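# Four arms sort stickered items into matching-color containers

## Task

Put every item into the container whose color is the same as that item's sticker.

## Robot and tools

Setup: four identical i2rt Big YAM arms (arm1, arm2, arm3, arm4) share one workspace. Each has six revolute joints, a two-finger gripper and a wrist camera (armN_cam_wrist). Four fixed room cameras also watch: cam_room_a1, cam_room_a2, cam_room_b1, cam_room_b2. Nothing reports contact between robots, so judge clearances from images and poses.

Frames: every pose is in a single scene frame, origin on the floor, +z up, lengths in metres, orientation as a quaternion in w,x,y,z order. Arm feet (base_link): arm1 at (-0.644, +1.377, +0.914), arm2 at (-0.655, -0.555, +0.928), arm3 at (+0.651, -1.332, +0.868), arm4 at (+0.648, +0.477, +0.879). Each foot looks along its own +x; arm1 and arm4 face roughly +y, arm2 and arm3 roughly -y. Reach is about 1.0 m from the joint1 axis. The hand point sits between the finger pads, roughly 1 cm short of the tips; fingers extend along the hand's +z and separate along its y. The printed hand position may be off, more so at long reach. hand_target is where the hand would be at the joint targets currently held.

Tool move: optional keys arm1..arm4, each an object with "joints", "target", "speed", plus "cameras". Omitted arms get no new command. "joints" maps names to absolute targets: joint1_rad (-2.879 to 2.879, yaw about the foot, positive counter-clockwise seen from above), joint2_rad (0 to 3.141, shoulder, raising then forward), joint3_rad (0 to 3.019, elbow opening), joint4_rad (-1.692 to 1.57, hand pitch, positive tips fingers up), joint5_rad (-1.57 to 1.57, side swing, positive to the arm's right), joint6_rad (-2.094 to 2.094, roll, positive clockwise viewed from behind), gripper_m (0 to 0.093, fingertip gap in metres). "target" is one list of seven numbers [x, y, z, qw, qx, qy, qz], an absolute hand pose in the scene frame, reached by a straight line from the current hand_target. When target is given, joints may only contain gripper_m. "speed" (0.002 to 0.5 m/s, default 0.25; rotation capped at twice that in rad/s) is only allowed with target. All motions begin together; hand paths in one call are stretched to finish together. Each path lasts 0.5 to 10 s; a single call never exceeds 15 s. The controller limits each step to 100 mm and 20 degrees from the measured pose, and ends are often a centimetre or more off. Paths do not avoid obstacles or other arms, and joint-space moves can sweep wide. "cameras" lists which images to return: omitted, null or ["all"] gives every camera, [] gives none; an unknown name invalidates the call. An unknown key invalidates the call; an out-of-range value is refused, and after a refusal (or a stop interfering) the remaining move/wait/finished_scene calls in that reply are skipped.

Tool wait: seconds (0 to 10) plus optional cameras; commands nothing new and returns full state. zoom_image: camera name and region [x0, y0, x1, y1] in pixels from the top-left, at most 504 by 504, on that camera's latest image (it must have been returned). read_manual: section "licences" returns licence text only. finished_scene: scene = the current scene's integer number; ends it irreversibly, so only call it once every item rests in its matching container without needing the robot.

Reading results: the "pictures" line gives image order; images may lag the state slightly. The "move" line lists each arm sent a motion with "done" or its worst status. Arms under "as last shown" were not commanded; their statuses read "not commanded". joint_status/hand_status words: "off_target" (stopped away from target, may still push), "time_out" (could not finish; joints keep pushing toward a nearby point, listed in on_its_own; send the reported position to relieve it), "not_followed" (a safety check withheld it; the robot may keep trying). "joint command not followed" or "pose unreachable" means the self/other-arm clearance check blocked the command; a gripper command still runs. on_its_own shows uncommanded behaviour; its "held at" is the target, not the reading. Joint velocities are rad/s (gripper m/s); "within noise" means stationary. Joint torques are N m, arm joints only, include gravity, carry offsets and noise, and values 3 and 4 wrap around at ±28.

Gripping: when clamped on a hard object gripper_m reads up to 0.005 narrower (some units up to 0.002 wider); closed on nothing it reads 0.000 to 0.003. Command about 0.005 below the first-contact reading for full force (deeper for soft, small or round objects); small targets crush yielding objects. Release by commanding well above the reading.

Hazards: do not let items fall to the floor or leave the work area; do not drop or release items while moving; avoid slams and hard pushes, since the arm keeps driving into whatever it touches. Robots must never press hard against each other, including one gripper closing on another's fingers; the clearance check can be late and ignores fingers, gripper housings and wrist cameras. Loose objects may get nudged occasionally. Holding loads, stretching out, or pushing at unreachable poses heats motors: a MOTOR HOT line appears at 85 C, and at 100 C an OVER-TEMPERATURE FAULT drops that arm for 30 to 60 s or more; afterwards keys show "limit_stop_at_motor_heat" and need resending. The simulation keeps running while you deliberate, holding the last command. Smooth, economical motion is preferred.

Each tool is called after "Call:" as name([rows], argument=value, ...), one row to a line, values as JSON.

## Session

Call:
move()

Scene clock: 0.00 s.
Joint torques (N m): no reading
Motor temperatures (°C): arm1=[21 24 26 23 21 21 21] | arm2=[23 24 25 22 22 20 23] | arm3=[24 23 23 23 24 23 23] | arm4=[22 21 23 22 24 21 24]
Heat: arm1: hottest joint3_rad 26 °C; arm2: hottest joint3_rad 25 °C; arm3: hottest joint1_rad 24 °C; arm4: hottest joint5_rad 24 °C.
Joint velocities: within noise
arm1.joint_positions: joint1_rad=-0.168 joint2_rad=+0.560 joint3_rad=+1.361 joint4_rad=-1.410 joint5_rad=+0.240 joint6_rad=+0.692 gripper_m=+0.09396
arm1.joint_status: not commanded
arm1.hand: x=-0.5745 y=+1.5715 z=+1.4388 quat_wxyz=(-0.303, +0.280, -0.837, -0.359) (m; scene frame)
arm1.hand_target: x=-0.5746 y=+1.5689 z=+1.4515 quat_wxyz=(-0.308, +0.276, -0.832, -0.370) (m; scene frame)
arm1.hand_status: not commanded
arm2.joint_positions: joint1_rad=+0.198 joint2_rad=+0.483 joint3_rad=+1.641 joint4_rad=-1.210 joint5_rad=-0.086 joint6_rad=-0.484 gripper_m=+0.09396
arm2.joint_status: not commanded
arm2.hand: x=-0.6069 y=-0.6635 z=+1.6316 quat_wxyz=(-0.468, -0.246, -0.683, +0.505) (m; scene frame)
arm2.hand_target: x=-0.6088 y=-0.6576 z=+1.6378 quat_wxyz=(-0.472, -0.244, -0.677, +0.510) (m; scene frame)
arm2.hand_status: not commanded
arm3.joint_positions: joint1_rad=+0.130 joint2_rad=+0.645 joint3_rad=+1.695 joint4_rad=-1.138 joint5_rad=+0.075 joint6_rad=+0.392 gripper_m=+0.09396
arm3.joint_status: not commanded
arm3.hand: x=+0.6386 y=-1.5165 z=+1.5921 quat_wxyz=(-0.552, -0.621, -0.389, +0.398) (m; scene frame)
arm3.hand_target: x=+0.6385 y=-1.5116 z=+1.6003 quat_wxyz=(-0.558, -0.615, -0.384, +0.402) (m; scene frame)
arm3.hand_status: not commanded
arm4.joint_positions: joint1_rad=+0.147 joint2_rad=+0.437 joint3_rad=+1.709 joint4_rad=-1.566 joint5_rad=+0.245 joint6_rad=+0.670 gripper_m=+0.09396
arm4.joint_status: not commanded
arm4.hand: x=+0.6820 y=+0.5376 z=+1.5262 quat_wxyz=(-0.292, +0.355, -0.719, -0.522) (m; scene frame)
arm4.hand_target: x=+0.6829 y=+0.5336 z=+1.5314 quat_wxyz=(-0.294, +0.352, -0.714, -0.529) (m; scene frame)
arm4.hand_status: not commanded
pictures: arm1_cam_wrist, arm2_cam_wrist, arm3_cam_wrist, arm4_cam_wrist, cam_room_a1, cam_room_a2, cam_room_b1, cam_room_b2
Images, in order (width x height): arm1_cam_wrist 672x504, arm2_cam_wrist 672x504, arm3_cam_wrist 672x504, arm4_cam_wrist 672x504, cam_room_a1 672x504, cam_room_a2 672x504, cam_room_b1 672x504, cam_room_b2 672x504.

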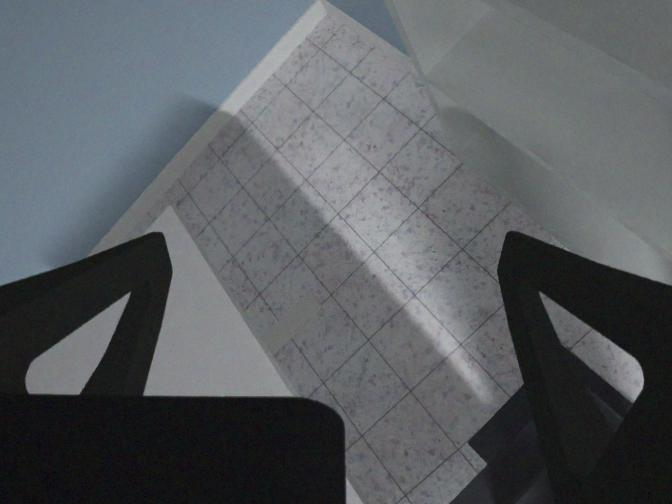

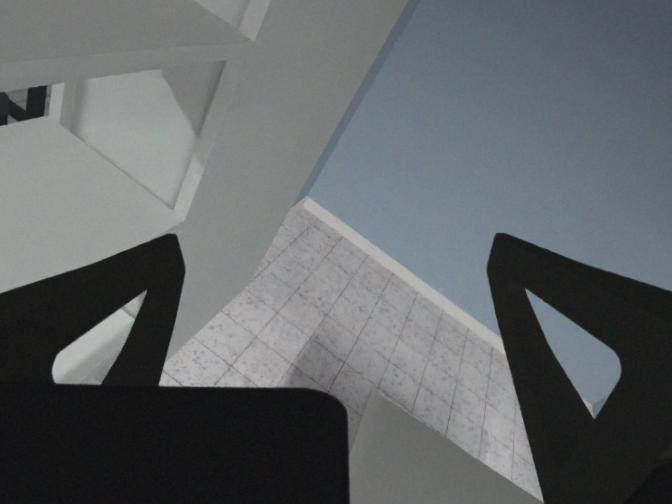

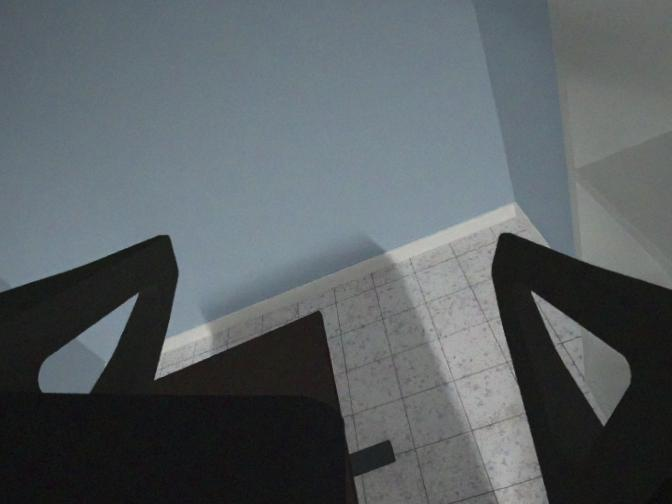

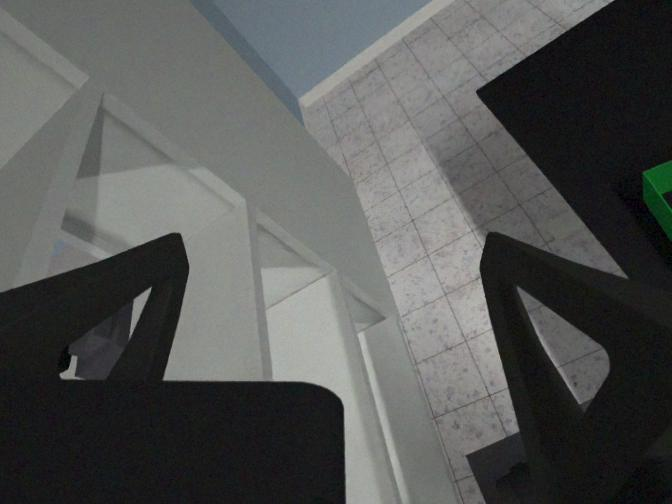

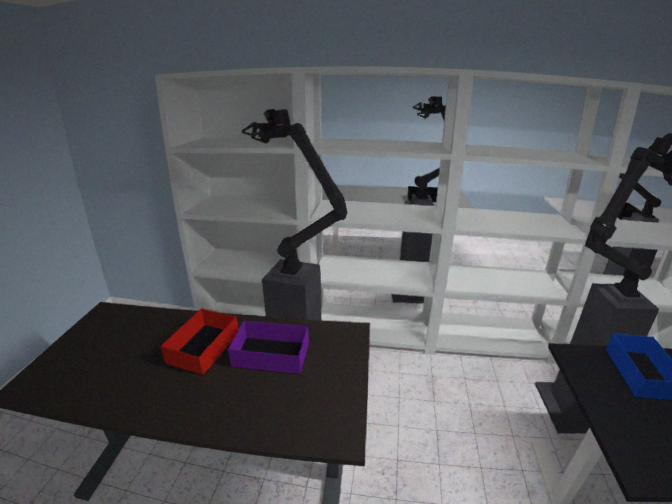

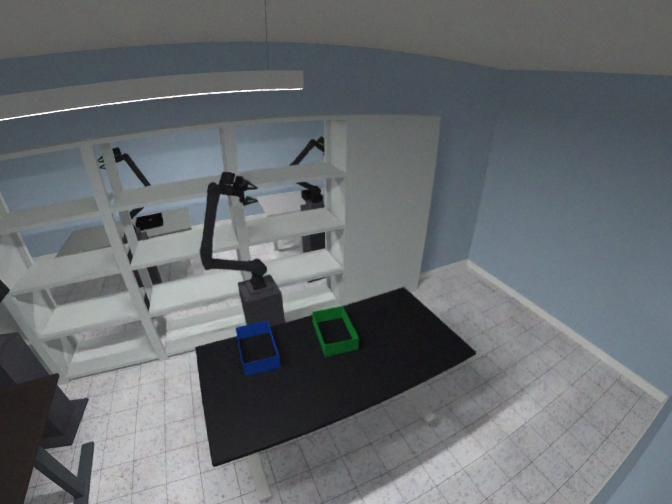

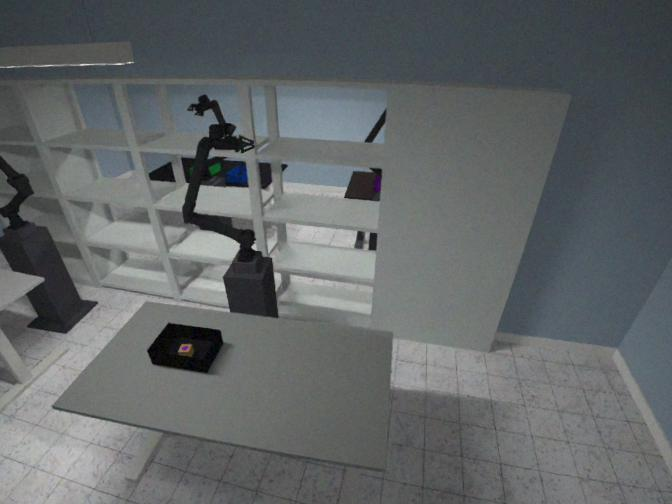

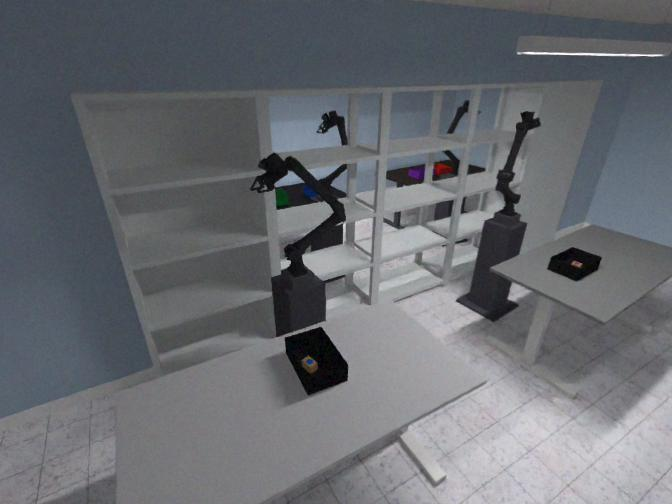

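Call:
move(arm1={"joints":{"joint1_rad":1.4,"joint2_rad":0.8,"joint3_rad":1.4,"joint4_rad":-1.4,"joint5_rad":0,"joint6_rad":0}}, arm2={"joints":{"joint1_rad":-1.6,"joint2_rad":0.8,"joint3_rad":1.4,"joint4_rad":-1.4,"joint5_rad":0,"joint6_rad":0}}, arm3={"joints":{"joint1_rad":1.7,"joint2_rad":0.8,"joint3_rad":1.4,"joint4_rad":-1.4,"joint5_rad":0,"joint6_rad":0}}, arm4={"joints":{"joint1_rad":-1.62,"joint2_rad":0.8,"joint3_rad":1.4,"joint4_rad":-1.4,"joint5_rad":0,"joint6_rad":0}}, cameras=["arm1_cam_wrist","arm2_cam_wrist","arm3_cam_wrist","arm4_cam_wrist"])

Scene clock: 14.10 s.
Joint torques (N m): arm1=[-1.14 0.44 13.04 1.84 0.08 -0.09] | arm2=[0.44 -2.73 12.03 1.52 -0.06 0.21] | arm3=[1.9 -1.73 10.24 1.16 0.09 -0.12] | arm4=[0.44 -1.61 10.96 1.51 0.04 -0.09]
Motor temperatures (°C): arm1=[21 24 28 23 21 21 21] | arm2=[23 24 26 22 22 20 23] | arm3=[24 23 24 23 24 23 23] | arm4=[22 22 24 22 24 21 24]
Heat: arm1: hottest joint3_rad 28 °C; arm2: hottest joint3_rad 26 °C; arm3: hottest joint1_rad 24 °C; arm4: hottest joint3_rad 24 °C.
move: arm1 done; arm2 done; arm3 done; arm4 done
Joint velocities: within noise
arm1.joint_positions: joint1_rad=+1.394 joint2_rad=+0.807 joint3_rad=+1.367 joint4_rad=-1.410 joint5_rad=-0.002 joint6_rad=+0.008 gripper_m=+0.09399
arm1.joint_status: all done
arm1.hand: x=-0.9295 y=+1.4079 z=+1.3875 quat_wxyz=(-0.018, +0.932, -0.053, -0.359) (m; scene frame)
arm1.hand_target: x=-0.9277 y=+1.4062 z=+1.4074 quat_wxyz=(-0.020, +0.922, -0.047, -0.383) (m; scene frame)
arm1.hand_status: not commanded
arm2.joint_positions: joint1_rad=-1.596 joint2_rad=+0.797 joint3_rad=+1.378 joint4_rad=-1.385 joint5_rad=+0.001 joint6_rad=-0.014 gripper_m=+0.09398
arm2.joint_status: all done
arm2.hand: x=-0.9505 y=-0.5834 z=+1.4088 quat_wxyz=(-0.013, -0.927, -0.050, +0.373) (m; scene frame)
arm2.hand_target: x=-0.9482 y=-0.5821 z=+1.4163 quat_wxyz=(-0.015, -0.926, -0.041, +0.375) (m; scene frame)
arm2.hand_status: not commanded
arm3.joint_positions: joint1_rad=+1.689 joint2_rad=+0.797 joint3_rad=+1.379 joint4_rad=-1.394 joint5_rad=-0.001 joint6_rad=+0.007 gripper_m=+0.09398
arm3.joint_status: all done
arm3.hand: x=+0.9445 y=-1.3259 z=+1.3481 quat_wxyz=(-0.371, -0.001, -0.929, +0.005) (m; scene frame)
arm3.hand_target: x=+0.9436 y=-1.3229 z=+1.3565 quat_wxyz=(-0.376, +0.006, -0.926, +0.005) (m; scene frame)
arm3.hand_status: not commanded
arm4.joint_positions: joint1_rad=-1.618 joint2_rad=+0.798 joint3_rad=+1.358 joint4_rad=-1.407 joint5_rad=+0.000 joint6_rad=+0.014 gripper_m=+0.09399
arm4.joint_status: all done
arm4.hand: x=+0.9424 y=+0.4813 z=+1.3455 quat_wxyz=(-0.352, -0.002, -0.936, -0.003) (m; scene frame)
arm4.hand_target: x=+0.9436 y=+0.4808 z=+1.3663 quat_wxyz=(-0.374, +0.004, -0.928, +0.000) (m; scene frame)
arm4.hand_status: not commanded
pictures: arm1_cam_wrist, arm2_cam_wrist, arm3_cam_wrist, arm4_cam_wrist
Images, in order (width x height): arm1_cam_wrist 672x504, arm2_cam_wrist 672x504, arm3_cam_wrist 672x504, arm4_cam_wrist 672x504.

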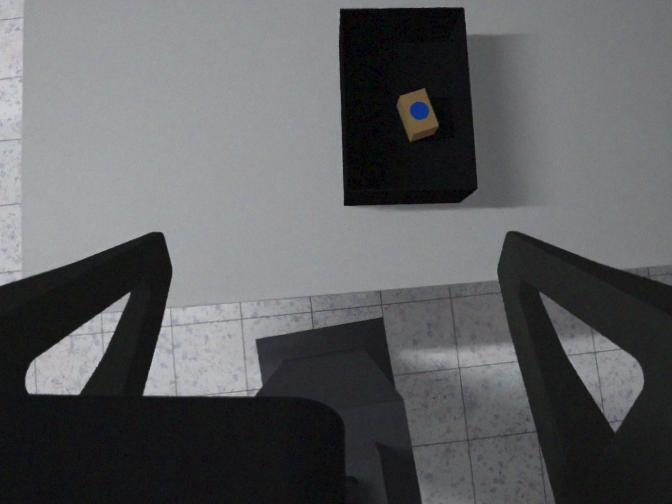

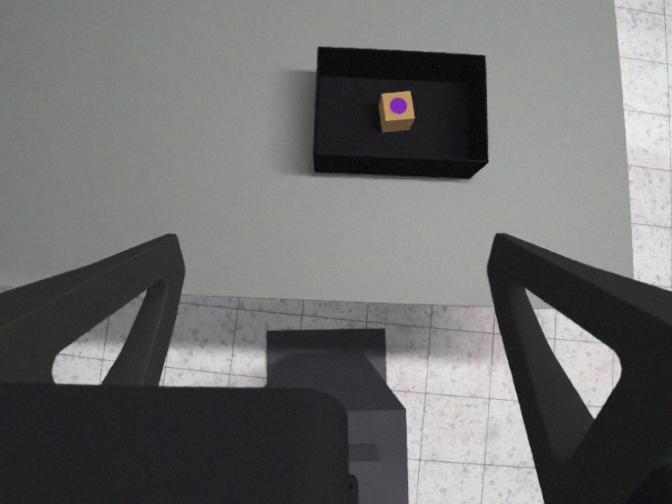

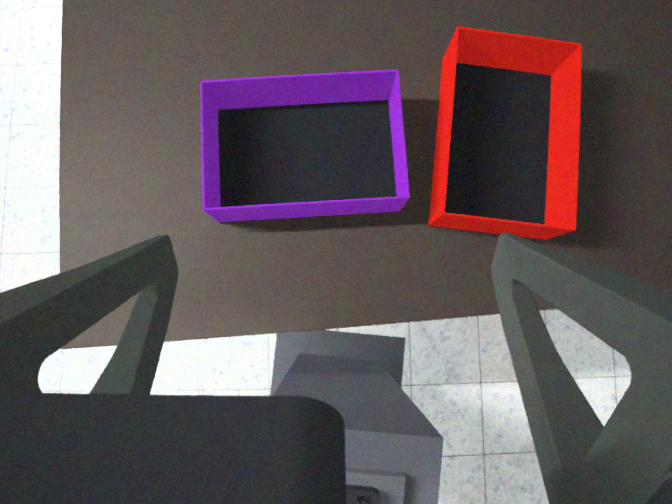

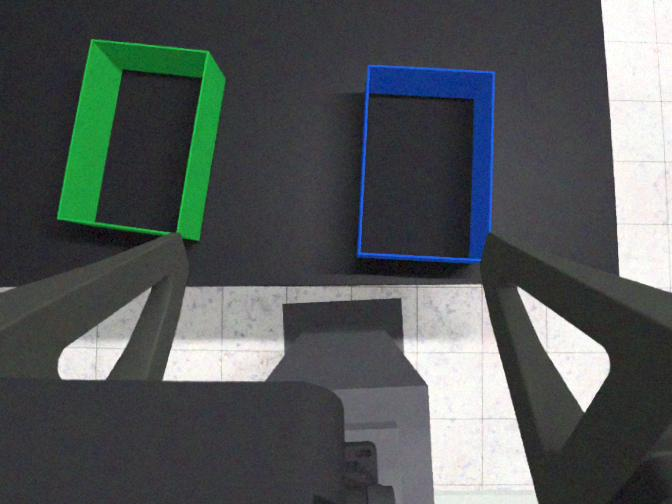

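Call:
move(arm1={"target":[-1.213,1.572,0.92,0.0126,0.982,0.0713,-0.1735],"speed":0.35}, arm2={"target":[-1.32,-0.512,0.92,0.0137,0.982,0.0773,-0.1735],"speed":0.35}, arm3={"joints":{"joint1_rad":-1.986,"joint2_rad":0.8,"joint3_rad":1.15,"joint4_rad":-1.25}}, arm4={"joints":{"joint1_rad":0.9,"joint2_rad":0.8,"joint3_rad":1.15,"joint4_rad":-1.25}}, cameras=["arm1_cam_wrist","arm2_cam_wrist","arm3_cam_wrist"])

Scene clock: 50.43 s.
Joint torques (N m): arm1=[-2.55 -15.5 12.96 1.21 -0.08 -0.08] | arm2=[0.03 -21.42 13.38 1.22 0.03 -0.09] | arm3=[0.5 -4.25 9.55 1.43 -0.08 -0.1] | arm4=[1.03 -3.37 9.94 1.35 0.12 -0.07]
Motor temperatures (°C): arm1=[21 24 33 23 21 21 21] | arm2=[23 25 29 22 22 20 23] | arm3=[24 23 27 23 24 23 23] | arm4=[22 21 32 22 24 21 24]
Heat: arm1: hottest joint3_rad 33 °C; arm2: hottest joint3_rad 29 °C; arm3: hottest joint3_rad 27 °C; arm4: hottest joint3_rad 32 °C.
move: arm1 off_target; arm2 off_target; arm3 done; arm4 done
Joint velocities: within noise
arm1.joint_positions: joint1_rad=+1.134 joint2_rad=+1.952 joint3_rad=+1.256 joint4_rad=-0.650 joint5_rad=-0.169 joint6_rad=-0.487 gripper_m=+0.09399
arm1.joint_status: not commanded
arm1.hand: x=-1.1891 y=+1.5571 z=+0.8976 quat_wxyz=(+0.028, +0.987, +0.069, -0.144) (m; scene frame)
arm1.hand_target: x=-1.2114 y=+1.5716 z=+0.9207 quat_wxyz=(+0.012, +0.982, +0.071, -0.173) (m; scene frame)
arm1.hand_status: off_target (0.036 m and 3.9 deg from the pose sent, 0.571 m and 26.6 deg at the start)
arm2.joint_positions: joint1_rad=-1.765 joint2_rad=+2.059 joint3_rad=+1.444 joint4_rad=-0.654 joint5_rad=-0.089 joint6_rad=-0.213 gripper_m=+0.09398
arm2.joint_status: not commanded
arm2.hand: x=-1.2983 y=-0.5200 z=+0.9053 quat_wxyz=(-0.020, -0.985, -0.074, +0.153) (m; scene frame)
arm2.hand_target: x=-1.3189 y=-0.5119 z=+0.9207 quat_wxyz=(-0.013, -0.982, -0.077, +0.174) (m; scene frame)
arm2.hand_status: off_target (0.027 m and 2.5 deg from the pose sent, 0.617 m and 23.9 deg at the start)
arm3.joint_positions: joint1_rad=-1.976 joint2_rad=+0.810 joint3_rad=+1.146 joint4_rad=-1.255 joint5_rad=+0.002 joint6_rad=+0.005 gripper_m=+0.09403
arm3.joint_status: all done
arm3.hand: x=+0.3746 y=-1.1653 z=+1.2469 quat_wxyz=(+0.077, -0.915, +0.251, +0.307) (m; scene frame)
arm3.hand_target: x=+0.3769 y=-1.1634 z=+1.2528 quat_wxyz=(+0.081, -0.911, +0.252, +0.315) (m; scene frame)
arm3.hand_status: not commanded
arm4.joint_positions: joint1_rad=+0.899 joint2_rad=+0.806 joint3_rad=+1.134 joint4_rad=-1.261 joint5_rad=-0.001 joint6_rad=+0.012 gripper_m=+0.09402
arm4.joint_status: all done
arm4.hand: x=+0.3913 y=+0.6617 z=+1.2562 quat_wxyz=(-0.090, +0.903, -0.294, -0.301) (m; scene frame)
arm4.hand_target: x=+0.3898 y=+0.6625 z=+1.2677 quat_wxyz=(-0.097, +0.899, -0.286, -0.315) (m; scene frame)
arm4.hand_status: not commanded
pictures: arm1_cam_wrist, arm2_cam_wrist, arm3_cam_wrist
Images, in order (width x height): arm1_cam_wrist 672x504, arm2_cam_wrist 672x504, arm3_cam_wrist 672x504.

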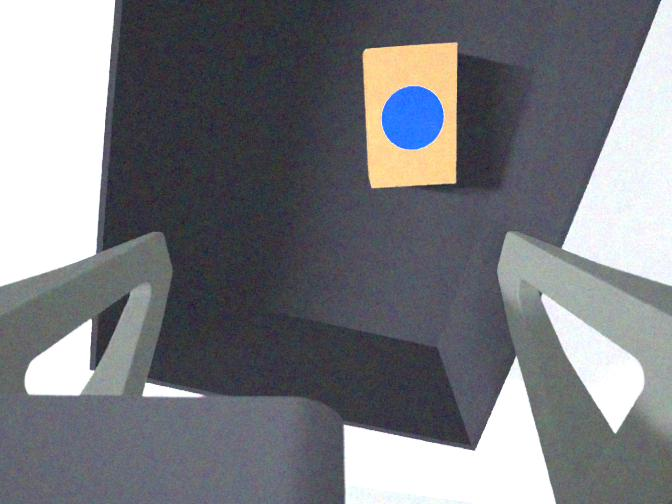

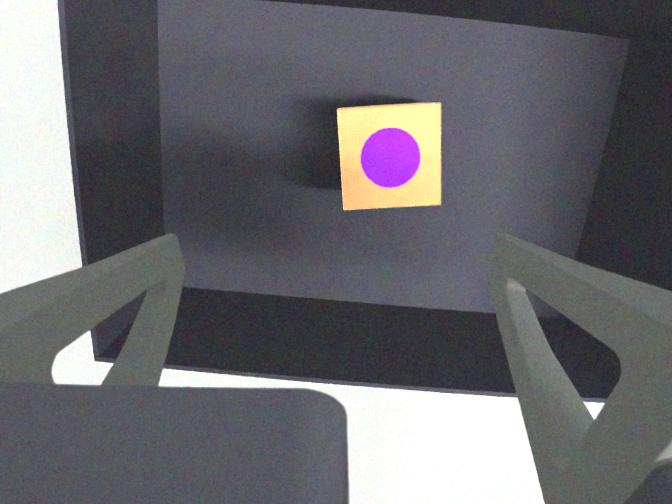

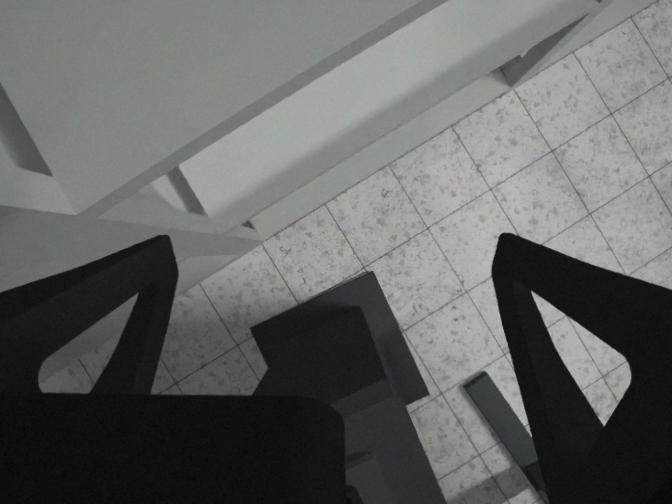

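Call:
move(arm1={"target":[-1.228,1.587,0.78,0.0126,0.982,0.0713,-0.1735],"speed":0.2}, arm2={"target":[-1.318,-0.496,0.775,0.0137,0.982,0.0773,-0.1735],"speed":0.2}, cameras=["arm1_cam_wrist","arm2_cam_wrist"])

Scene clock: 69.40 s.
Joint torques (N m): arm1=[-2.2 -16.26 10.67 1.44 -0.17 -0.09] | arm2=[0.03 -21.71 10.15 2.02 -0.29 -0.09] | arm3=[0.73 -4.42 9.57 1.48 -0.08 -0.1] | arm4=[0.91 -3.49 9.98 1.24 0.09 -0.05]
Motor temperatures (°C): arm1=[21 25 33 23 21 21 21] | arm2=[23 26 32 22 22 20 23] | arm3=[24 23 28 23 24 23 23] | arm4=[22 21 34 22 24 21 24]
Heat: arm1: hottest joint3_rad 33 °C; arm2: hottest joint3_rad 32 °C; arm3: hottest joint3_rad 28 °C; arm4: hottest joint3_rad 34 °C.
move: arm1 off_target; arm2 off_target
Joint velocities: within noise
arm1.joint_positions: joint1_rad=+1.119 joint2_rad=+2.229 joint3_rad=+1.298 joint4_rad=-0.406 joint5_rad=-0.171 joint6_rad=-0.503 gripper_m=+0.09399
arm1.joint_status: not commanded
arm1.hand: x=-1.2056 y=+1.5721 z=+0.7687 quat_wxyz=(+0.025, +0.986, +0.070, -0.149) (m; scene frame)
arm1.hand_target: x=-1.2270 y=+1.5866 z=+0.7809 quat_wxyz=(+0.012, +0.982, +0.071, -0.174) (m; scene frame)
arm1.hand_status: off_target (0.029 m and 3.2 deg from the pose sent, 0.128 m and 3.8 deg at the start)
arm2.joint_positions: joint1_rad=-1.791 joint2_rad=+2.299 joint3_rad=+1.444 joint4_rad=-0.409 joint5_rad=-0.090 joint6_rad=-0.237 gripper_m=+0.09398
arm2.joint_status: not commanded
arm2.hand: x=-1.3020 y=-0.5026 z=+0.7731 quat_wxyz=(-0.017, -0.985, -0.073, +0.157) (m; scene frame)
arm2.hand_target: x=-1.3175 y=-0.4960 z=+0.7756 quat_wxyz=(-0.013, -0.982, -0.077, +0.174) (m; scene frame)
arm2.hand_status: off_target (0.017 m and 2.0 deg from the pose sent, 0.134 m and 2.5 deg at the start)
arm3, arm4: as last shown
pictures: arm1_cam_wrist, arm2_cam_wrist
Images, in order (width x height): arm1_cam_wrist 672x504, arm2_cam_wrist 672x504.

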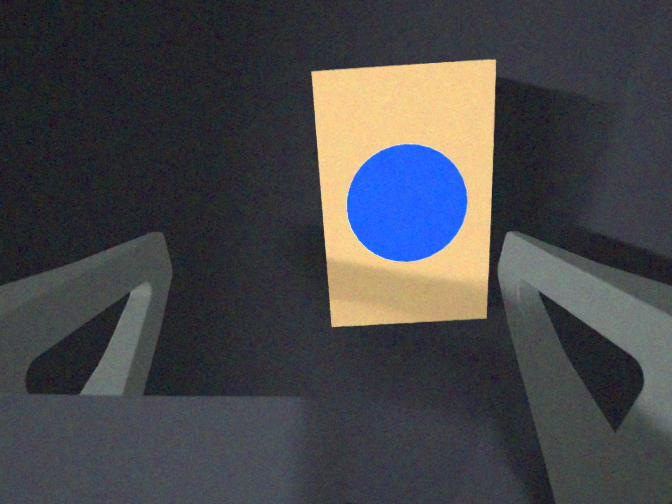

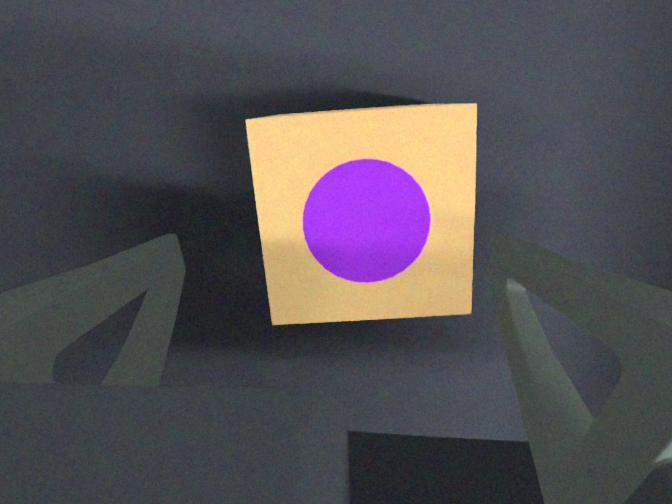

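Call:
move(arm1={"target":[-1.245,1.605,0.782,0.0126,0.982,0.0713,-0.1735],"speed":0.1}, arm2={"target":[-1.331,-0.487,0.77,0.0137,0.982,0.0773,-0.1735],"speed":0.1}, cameras=["arm1_cam_wrist","arm2_cam_wrist"])

Scene clock: 75.43 s.
Joint torques (N m): arm1=[-3.31 -15.38 11.4 0.54 -0.13 -0.03] | arm2=[0.03 -20.66 11.36 1.2 -0.29 -0.07] | arm3=[0.67 -4.31 9.59 1.48 -0.08 -0.09] | arm4=[0.85 -3.9 9.91 1.42 0.13 -0.09]
Motor temperatures (°C): arm1=[21 25 33 23 21 21 21] | arm2=[23 26 32 22 22 20 23] | arm3=[24 23 28 23 24 23 23] | arm4=[22 21 34 22 24 21 24]
Heat: arm1: hottest joint3_rad 33 °C; arm2: hottest joint3_rad 32 °C; arm3: hottest joint3_rad 28 °C; arm4: hottest joint3_rad 34 °C.
move: arm1 off_target; arm2 off_target
Joint velocities: within noise
arm1.joint_positions: joint1_rad=+1.113 joint2_rad=+2.243 joint3_rad=+1.381 joint4_rad=-0.431 joint5_rad=-0.178 joint6_rad=-0.519 gripper_m=+0.09399
arm1.joint_status: not commanded
arm1.hand: x=-1.2363 y=+1.5875 z=+0.7842 quat_wxyz=(+0.017, +0.982, +0.077, -0.170) (m; scene frame)
arm1.hand_target: x=-1.2442 y=+1.6049 z=+0.7824 quat_wxyz=(+0.012, +0.982, +0.071, -0.174) (m; scene frame)
arm1.hand_status: off_target (0.020 m and 0.9 deg from the pose sent, 0.053 m and 3.2 deg at the start)
arm2.joint_positions: joint1_rad=-1.803 joint2_rad=+2.313 joint3_rad=+1.489 joint4_rad=-0.409 joint5_rad=-0.095 joint6_rad=-0.248 gripper_m=+0.09398
arm2.joint_status: not commanded
arm2.hand: x=-1.3206 y=-0.4936 z=+0.7791 quat_wxyz=(-0.014, -0.982, -0.074, +0.172) (m; scene frame)
arm2.hand_target: x=-1.3302 y=-0.4871 z=+0.7703 quat_wxyz=(-0.014, -0.982, -0.077, +0.174) (m; scene frame)
arm2.hand_status: off_target (0.015 m and 0.4 deg from the pose sent, 0.033 m and 2.0 deg at the start)
arm3, arm4: as last shown
pictures: arm1_cam_wrist, arm2_cam_wrist
Images, in order (width x height): arm1_cam_wrist 672x504, arm2_cam_wrist 672x504.

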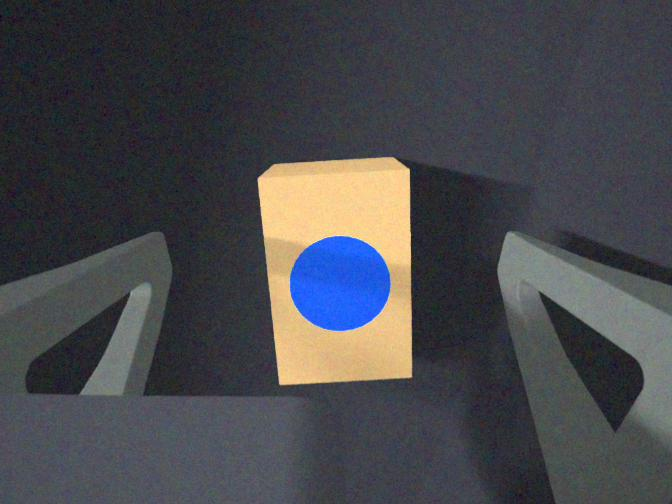

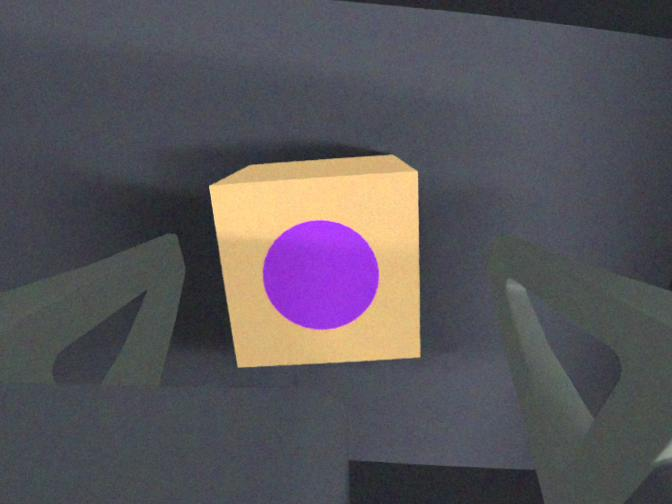

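Lower ~1.5 cm, then close.

Call:
move(arm1={"target":[-1.243,1.605,0.762,0.0126,0.982,0.0713,-0.1735],"speed":0.1}, arm2={"target":[-1.331,-0.489,0.757,0.0137,0.982,0.0773,-0.1735],"speed":0.1}, cameras=[])

Call:
move(arm1={"joints":{"gripper_m":0.03}}, arm2={"joints":{"gripper_m":0.035}}, cameras=["arm1_cam_wrist","arm2_cam_wrist"])

Call:
move(arm1={"target":[-1.18,1.56,0.96,0.0126,0.982,0.0713,-0.1735],"speed":0.35}, arm2={"target":[-1.25,-0.5,0.96,0.0137,0.982,0.0773,-0.1735],"speed":0.35}, cameras=["arm1_cam_wrist","arm2_cam_wrist"])

Scene clock: 81.53 s.
Joint torques (N m): arm1=[-3.37 -16.67 10.37 1.48 0 -0.04] | arm2=[0.21 -20.95 11.36 1.96 -0.23 -0.05] | arm3=[0.67 -4.37 9.55 1.43 -0.08 -0.1] | arm4=[0.91 -3.66 9.81 1.43 0.11 -0.08]
Motor temperatures (°C): arm1=[21 25 32 23 21 21 21] | arm2=[23 27 32 22 22 20 23] | arm3=[24 23 28 23 24 23 23] | arm4=[22 21 35 22 24 21 24]
Heat: arm1: hottest joint3_rad 32 °C; arm2: hottest joint3_rad 32 °C; arm3: hottest joint3_rad 28 °C; arm4: hottest joint3_rad 35 °C.
move: arm1 off_target; arm2 off_target
Joint velocities: within noise
arm1.joint_positions: joint1_rad=+1.111 joint2_rad=+2.293 joint3_rad=+1.384 joint4_rad=-0.420 joint5_rad=-0.180 joint6_rad=-0.523 gripper_m=+0.09399
arm1.joint_status: not commanded
arm1.hand: x=-1.2274 y=+1.5847 z=+0.7561 quat_wxyz=(+0.025, +0.985, +0.076, -0.155) (m; scene frame)
arm1.hand_target: x=-1.2419 y=+1.6048 z=+0.7626 quat_wxyz=(+0.012, +0.982, +0.071, -0.173) (m; scene frame)
arm1.hand_status: off_target (0.026 m and 2.7 deg from the pose sent, 0.029 m and 0.9 deg at the start)
arm2.joint_positions: joint1_rad=-1.803 joint2_rad=+2.341 joint3_rad=+1.490 joint4_rad=-0.409 joint5_rad=-0.095 joint6_rad=-0.249 gripper_m=+0.09398
arm2.joint_status: not commanded
arm2.hand: x=-1.3129 y=-0.4944 z=+0.7612 quat_wxyz=(-0.017, -0.984, -0.073, +0.159) (m; scene frame)
arm2.hand_target: x=-1.3300 y=-0.4891 z=+0.7575 quat_wxyz=(-0.014, -0.982, -0.077, +0.173) (m; scene frame)
arm2.hand_status: off_target (0.019 m and 1.8 deg from the pose sent, 0.025 m and 0.4 deg at the start)
arm3, arm4: as last shown
pictures: none
No camera images: "cameras" was empty.

Scene clock: 82.17 s.
Joint torques (N m): arm1=[-1.96 -17.03 10.51 1.24 -0.08 -0.03] | arm2=[0.26 -21.07 11.22 1.98 -0.23 -0.05] | arm3=[0.67 -4.37 9.58 1.44 -0.08 -0.1] | arm4=[0.91 -3.19 9.94 1.32 0.1 -0.07]
Motor temperatures (°C): arm1=[21 25 33 23 21 21 21] | arm2=[23 27 32 22 22 20 23] | arm3=[24 23 28 23 24 23 23] | arm4=[22 21 35 22 24 21 24]
Heat: arm1: hottest joint3_rad 33 °C; arm2: hottest joint3_rad 32 °C; arm3: hottest joint3_rad 28 °C; arm4: hottest joint3_rad 35 °C.
move: arm1 off_target; arm2 off_target
Joint velocities: within noise
arm1.joint_positions: joint1_rad=+1.099 joint2_rad=+2.293 joint3_rad=+1.384 joint4_rad=-0.419 joint5_rad=-0.179 joint6_rad=-0.524 gripper_m=+0.04365
arm1.joint_status: gripper_m off_target (ended at +0.04367, target +0.03000)
arm1.hand: x=-1.2251 y=+1.5916 z=+0.7561 quat_wxyz=(+0.023, +0.985, +0.071, -0.155) (m; scene frame)
arm1.hand_target: x=-1.2419 y=+1.6049 z=+0.7626 quat_wxyz=(+0.012, +0.982, +0.071, -0.173) (m; scene frame)
arm1.hand_status: not commanded
arm2.joint_positions: joint1_rad=-1.803 joint2_rad=+2.341 joint3_rad=+1.491 joint4_rad=-0.409 joint5_rad=-0.095 joint6_rad=-0.249 gripper_m=+0.05316
arm2.joint_status: gripper_m off_target (ended at +0.05318, target +0.03500)
arm2.hand: x=-1.3137 y=-0.4944 z=+0.7617 quat_wxyz=(-0.017, -0.984, -0.073, +0.160) (m; scene frame)
arm2.hand_target: x=-1.3301 y=-0.4891 z=+0.7577 quat_wxyz=(-0.014, -0.982, -0.077, +0.174) (m; scene frame)
arm2.hand_status: not commanded
arm3, arm4: as last shown
pictures: arm1_cam_wrist, arm2_cam_wrist
Images, in order (width x height): arm1_cam_wrist 672x504, arm2_cam_wrist 672x504.

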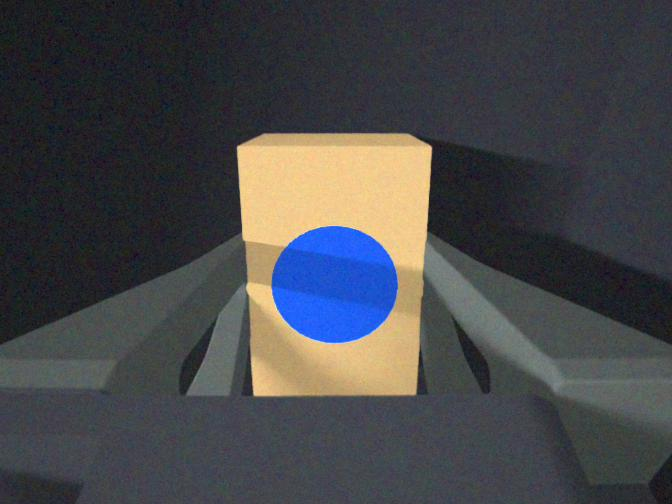

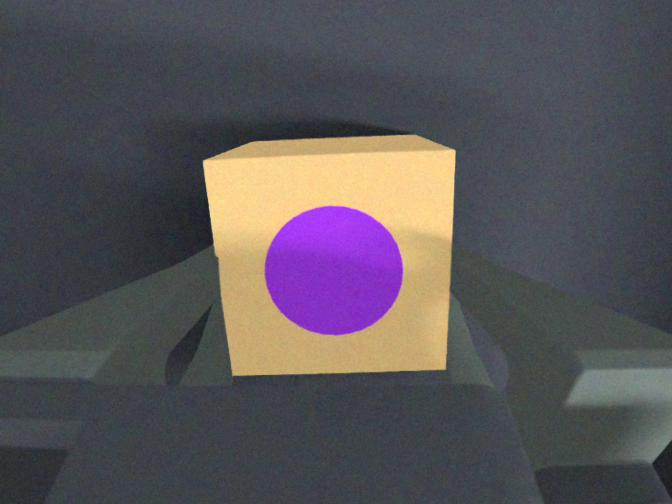

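Scene clock: 83.63 s.
Joint torques (N m): arm1=[-1.44 -13.1 9.7 0.46 -0.05 0.17] | arm2=[0.38 -17.32 9.03 1.05 -0.23 -0.04] | arm3=[0.44 -4.25 9.57 1.44 -0.08 -0.11] | arm4=[0.91 -3.55 9.98 1.29 0.13 -0.1]
Motor temperatures (°C): arm1=[21 25 32 23 21 21 21] | arm2=[23 27 32 22 22 20 23] | arm3=[24 23 29 23 24 23 23] | arm4=[22 21 35 22 24 21 24]
Heat: arm1: hottest joint3_rad 32 °C; arm2: hottest joint3_rad 32 °C; arm3: hottest joint3_rad 29 °C; arm4: hottest joint3_rad 35 °C.
move: arm1 done; arm2 off_target
Joint velocities: within noise
arm1.joint_positions: joint1_rad=+1.115 joint2_rad=+1.804 joint3_rad=+1.223 joint4_rad=-0.685 joint5_rad=-0.170 joint6_rad=-0.506 gripper_m=+0.04364
arm1.joint_status: not commanded
arm1.hand: x=-1.1797 y=+1.5648 z=+0.9645 quat_wxyz=(+0.008, +0.981, +0.072, -0.181) (m; scene frame)
arm1.hand_target: x=-1.1799 y=+1.5601 z=+0.9601 quat_wxyz=(+0.013, +0.982, +0.071, -0.174) (m; scene frame)
arm1.hand_status: done (0.007 m and 0.9 deg from the pose sent, 0.211 m and 2.5 deg at the start)
arm2.joint_positions: joint1_rad=-1.803 joint2_rad=+1.839 joint3_rad=+1.290 joint4_rad=-0.641 joint5_rad=-0.095 joint6_rad=-0.249 gripper_m=+0.05316
arm2.joint_status: not commanded
arm2.hand: x=-1.2577 y=-0.5016 z=+0.9780 quat_wxyz=(-0.010, -0.978, -0.075, +0.193) (m; scene frame)
arm2.hand_target: x=-1.2498 y=-0.5002 z=+0.9605 quat_wxyz=(-0.014, -0.982, -0.077, +0.174) (m; scene frame)
arm2.hand_status: off_target (0.020 m and 2.4 deg from the pose sent, 0.208 m and 1.7 deg at the start)
arm3, arm4: as last shown
pictures: arm1_cam_wrist, arm2_cam_wrist
Images, in order (width x height): arm1_cam_wrist 672x504, arm2_cam_wrist 672x504.

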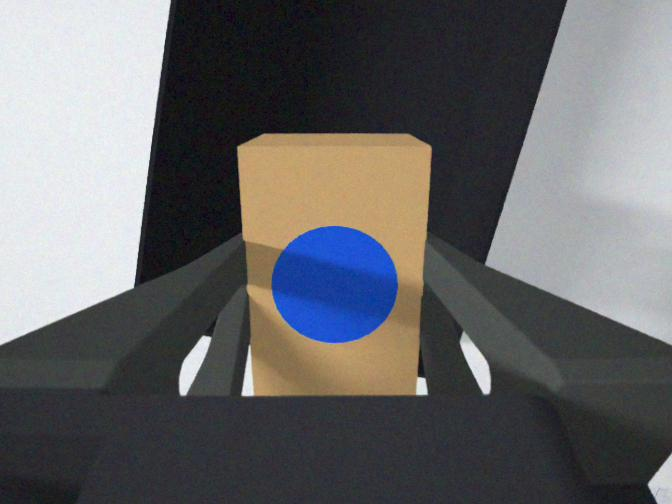

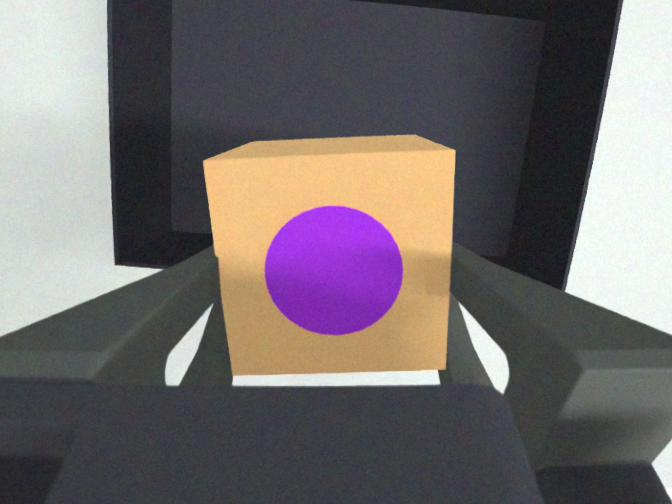

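Call:
move(arm1={"joints":{"joint2_rad":0.8,"joint3_rad":1.1,"joint4_rad":-1.3,"joint5_rad":0,"joint6_rad":0}}, arm2={"joints":{"joint2_rad":0.8,"joint3_rad":1.1,"joint4_rad":-1.3,"joint5_rad":0,"joint6_rad":0}}, cameras=[])

Call:
move(arm1={"joints":{"joint1_rad":-2.25}}, arm2={"joints":{"joint1_rad":0.918}}, cameras=["arm2_cam_wrist"])

Call:
move(arm1={"target":[0.0,0.93,1.15,-0.247,-0.289,-0.922,0.077],"speed":0.35}, arm2={"target":[0.0,-0.945,1.15,-0.25,-0.2566,-0.931,0.0688],"speed":0.35}, cameras=["arm1_cam_wrist","arm2_cam_wrist","cam_room_a1"])

Scene clock: 98.13 s.
Joint torques (N m): arm1=[-1.26 -0.44 13.46 0.91 0.04 0.13] | arm2=[0.5 -4.07 12.07 1.37 0.12 0.21] | arm3=[0.56 -4.25 9.59 1.46 -0.09 -0.1] | arm4=[1.32 -3.72 9.96 1.32 0.13 -0.09]
Motor temperatures (°C): arm1=[21 25 32 23 21 21 22] | arm2=[23 27 31 22 22 20 23] | arm3=[24 23 29 23 24 23 23] | arm4=[22 21 35 22 24 21 24]
Heat: arm1: hottest joint3_rad 32 °C; arm2: hottest joint3_rad 31 °C; arm3: hottest joint3_rad 29 °C; arm4: hottest joint3_rad 35 °C.
move: arm1 done; arm2 done
Joint velocities: within noise
arm1.joint_positions: joint1_rad=+1.116 joint2_rad=+0.799 joint3_rad=+1.074 joint4_rad=-1.291 joint5_rad=-0.002 joint6_rad=-0.009 gripper_m=+0.04363
arm1.joint_status: all done
arm1.hand: x=-0.9194 y=+1.4910 z=+1.2627 quat_wxyz=(-0.053, +0.942, -0.180, -0.276) (m; scene frame)
arm1.hand_target: x=-0.9209 y=+1.4893 z=+1.2741 quat_wxyz=(-0.053, +0.940, -0.181, -0.284) (m; scene frame)
arm1.hand_status: not commanded
arm2.joint_positions: joint1_rad=-1.804 joint2_rad=+0.800 joint3_rad=+1.088 joint4_rad=-1.288 joint5_rad=-0.003 joint6_rad=-0.015 gripper_m=+0.05317
arm2.joint_status: all done
arm2.hand: x=-0.9595 y=-0.5211 z=+1.2787 quat_wxyz=(+0.019, -0.959, +0.048, +0.280) (m; scene frame)
arm2.hand_target: x=-0.9580 y=-0.5195 z=+1.2831 quat_wxyz=(+0.019, -0.958, +0.057, +0.280) (m; scene frame)
arm2.hand_status: not commanded
arm3, arm4: as last shown
pictures: none
No camera images: "cameras" was empty.

Scene clock: 100.60 s.
Joint torques (N m): arm1=[-2.43 -0.5 13.5 1.03 0 0.11] | arm2=[1.03 -3.9 12.1 1.4 0.13 0.19] | arm3=[0.62 -4.25 9.61 1.47 -0.07 -0.09] | arm4=[0.85 -3.55 9.98 1.43 0.11 -0.05]
Motor temperatures (°C): arm1=[21 25 32 23 21 21 22] | arm2=[23 27 31 22 22 20 24] | arm3=[24 23 29 23 24 23 23] | arm4=[22 21 35 22 24 21 24]
Heat: arm1: hottest joint3_rad 32 °C; arm2: hottest joint3_rad 31 °C; arm3: hottest joint3_rad 29 °C; arm4: hottest joint3_rad 35 °C.
move: arm1 done; arm2 done
Joint velocities: within noise
arm1.joint_positions: joint1_rad=-2.245 joint2_rad=+0.806 joint3_rad=+1.074 joint4_rad=-1.291 joint5_rad=+0.002 joint6_rad=-0.007 gripper_m=+0.04363
arm1.joint_status: all done
arm1.hand: x=-0.3882 y=+1.2021 z=+1.2518 quat_wxyz=(-0.250, -0.284, -0.922, +0.084) (m; scene frame)
arm1.hand_target: x=-0.3890 y=+1.2014 z=+1.2650 quat_wxyz=(-0.261, -0.288, -0.917, +0.086) (m; scene frame)
arm1.hand_status: not commanded
arm2.joint_positions: joint1_rad=+0.915 joint2_rad=+0.800 joint3_rad=+1.088 joint4_rad=-1.288 joint5_rad=-0.003 joint6_rad=-0.013 gripper_m=+0.05305
arm2.joint_status: all done
arm2.hand: x=-0.3932 y=-0.7133 z=+1.2792 quat_wxyz=(-0.272, -0.250, -0.927, +0.073) (m; scene frame)
arm2.hand_target: x=-0.3942 y=-0.7122 z=+1.2835 quat_wxyz=(-0.272, -0.254, -0.925, +0.073) (m; scene frame)
arm2.hand_status: not commanded
arm3, arm4: as last shown
pictures: arm2_cam_wrist
Images, in order (width x height): arm2_cam_wrist 672x504.

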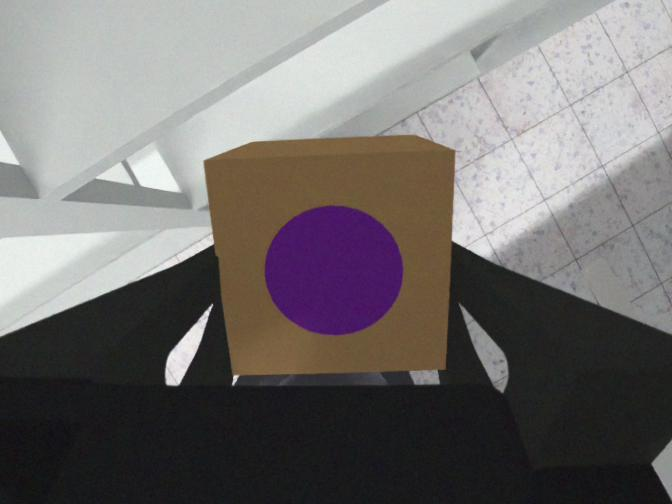

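Scene clock: 103.10 s.
Joint torques (N m): arm1=[-2.43 -20.66 17.72 0.76 -0.1 0.12] | arm2=[1.14 -23 17.02 1.11 0.15 0.18] | arm3=[0.67 -4.25 9.58 1.43 -0.08 -0.09] | arm4=[0.85 -3.55 9.91 1.44 0.13 -0.07]
Motor temperatures (°C): arm1=[21 25 33 23 21 21 22] | arm2=[23 27 32 22 22 20 24] | arm3=[24 23 29 23 24 23 23] | arm4=[22 21 35 22 24 21 24]
Heat: arm1: hottest joint3_rad 33 °C; arm2: hottest joint3_rad 32 °C; arm3: hottest joint3_rad 29 °C; arm4: hottest joint3_rad 35 °C.
move: arm1 off_target; arm2 off_target
Joint velocities: within noise
arm1.joint_positions: joint1_rad=-2.245 joint2_rad=+2.105 joint3_rad=+2.123 joint4_rad=-1.114 joint5_rad=-0.006 joint6_rad=-0.007 gripper_m=+0.04363
arm1.joint_status: not commanded
arm1.hand: x=-0.0094 y=+0.9403 z=+1.1129 quat_wxyz=(-0.218, -0.286, -0.931, +0.069) (m; scene frame)
arm1.hand_target: x=-0.0020 y=+0.9312 z=+1.1500 quat_wxyz=(-0.248, -0.289, -0.922, +0.077) (m; scene frame)
arm1.hand_status: off_target (0.040 m and 3.7 deg from the pose sent, 0.485 m and 1.0 deg at the start)
arm2.joint_positions: joint1_rad=+0.915 joint2_rad=+2.032 joint3_rad=+1.972 joint4_rad=-1.026 joint5_rad=+0.001 joint6_rad=-0.011 gripper_m=+0.05305
arm2.joint_status: not commanded
arm2.hand: x=-0.0146 y=-0.9399 z=+1.1272 quat_wxyz=(-0.232, -0.254, -0.937, +0.064) (m; scene frame)
arm2.hand_target: x=-0.0013 y=-0.9440 z=+1.1501 quat_wxyz=(-0.251, -0.256, -0.931, +0.069) (m; scene frame)
arm2.hand_status: off_target (0.028 m and 2.3 deg from the pose sent, 0.474 m and 2.7 deg at the start)
arm3.joint_positions: joint1_rad=-1.976 joint2_rad=+0.810 joint3_rad=+1.146 joint4_rad=-1.255 joint5_rad=+0.002 joint6_rad=+0.005 gripper_m=+0.09403
arm3.joint_status: not commanded
arm3.hand: x=+0.3746 y=-1.1653 z=+1.2469 quat_wxyz=(+0.077, -0.915, +0.251, +0.307) (m; scene frame)
arm3.hand_target: x=+0.3769 y=-1.1634 z=+1.2528 quat_wxyz=(+0.081, -0.911, +0.252, +0.315) (m; scene frame)
arm3.hand_status: not commanded
arm4.joint_positions: joint1_rad=+0.899 joint2_rad=+0.806 joint3_rad=+1.134 joint4_rad=-1.261 joint5_rad=-0.001 joint6_rad=+0.012 gripper_m=+0.09402
arm4.joint_status: not commanded
arm4.hand: x=+0.3913 y=+0.6617 z=+1.2562 quat_wxyz=(-0.090, +0.903, -0.294, -0.301) (m; scene frame)
arm4.hand_target: x=+0.3898 y=+0.6625 z=+1.2677 quat_wxyz=(-0.097, +0.899, -0.286, -0.315) (m; scene frame)
arm4.hand_status: not commanded
pictures: arm1_cam_wrist, arm2_cam_wrist, cam_room_a1
Images, in order (width x height): arm1_cam_wrist 672x504, arm2_cam_wrist 672x504, cam_room_a1 672x504.

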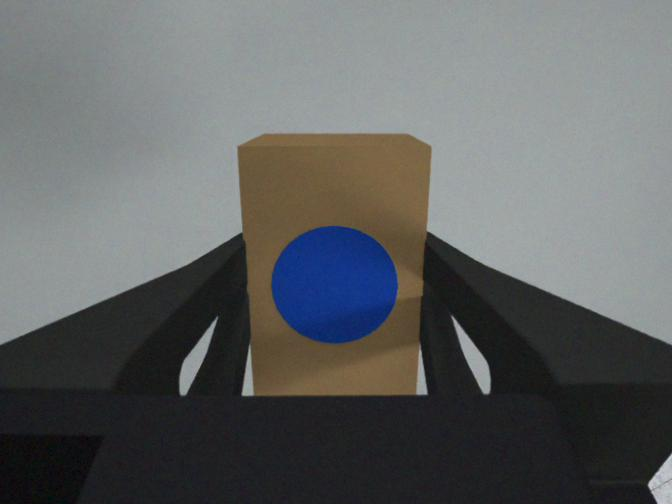

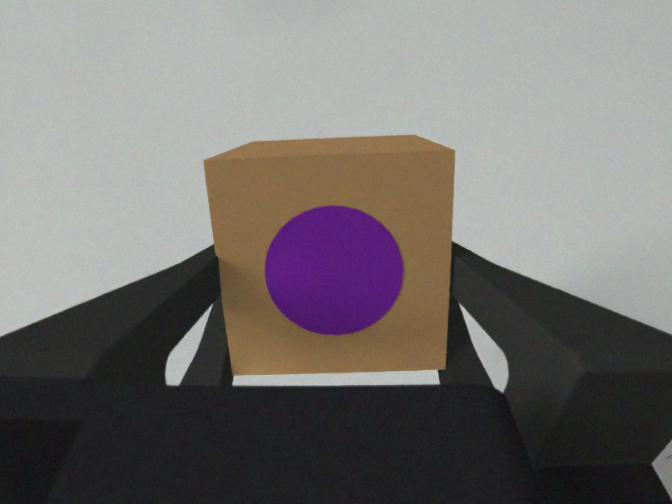

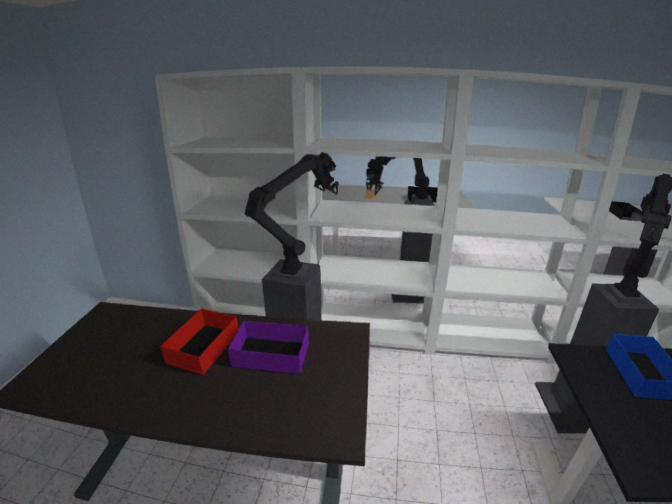

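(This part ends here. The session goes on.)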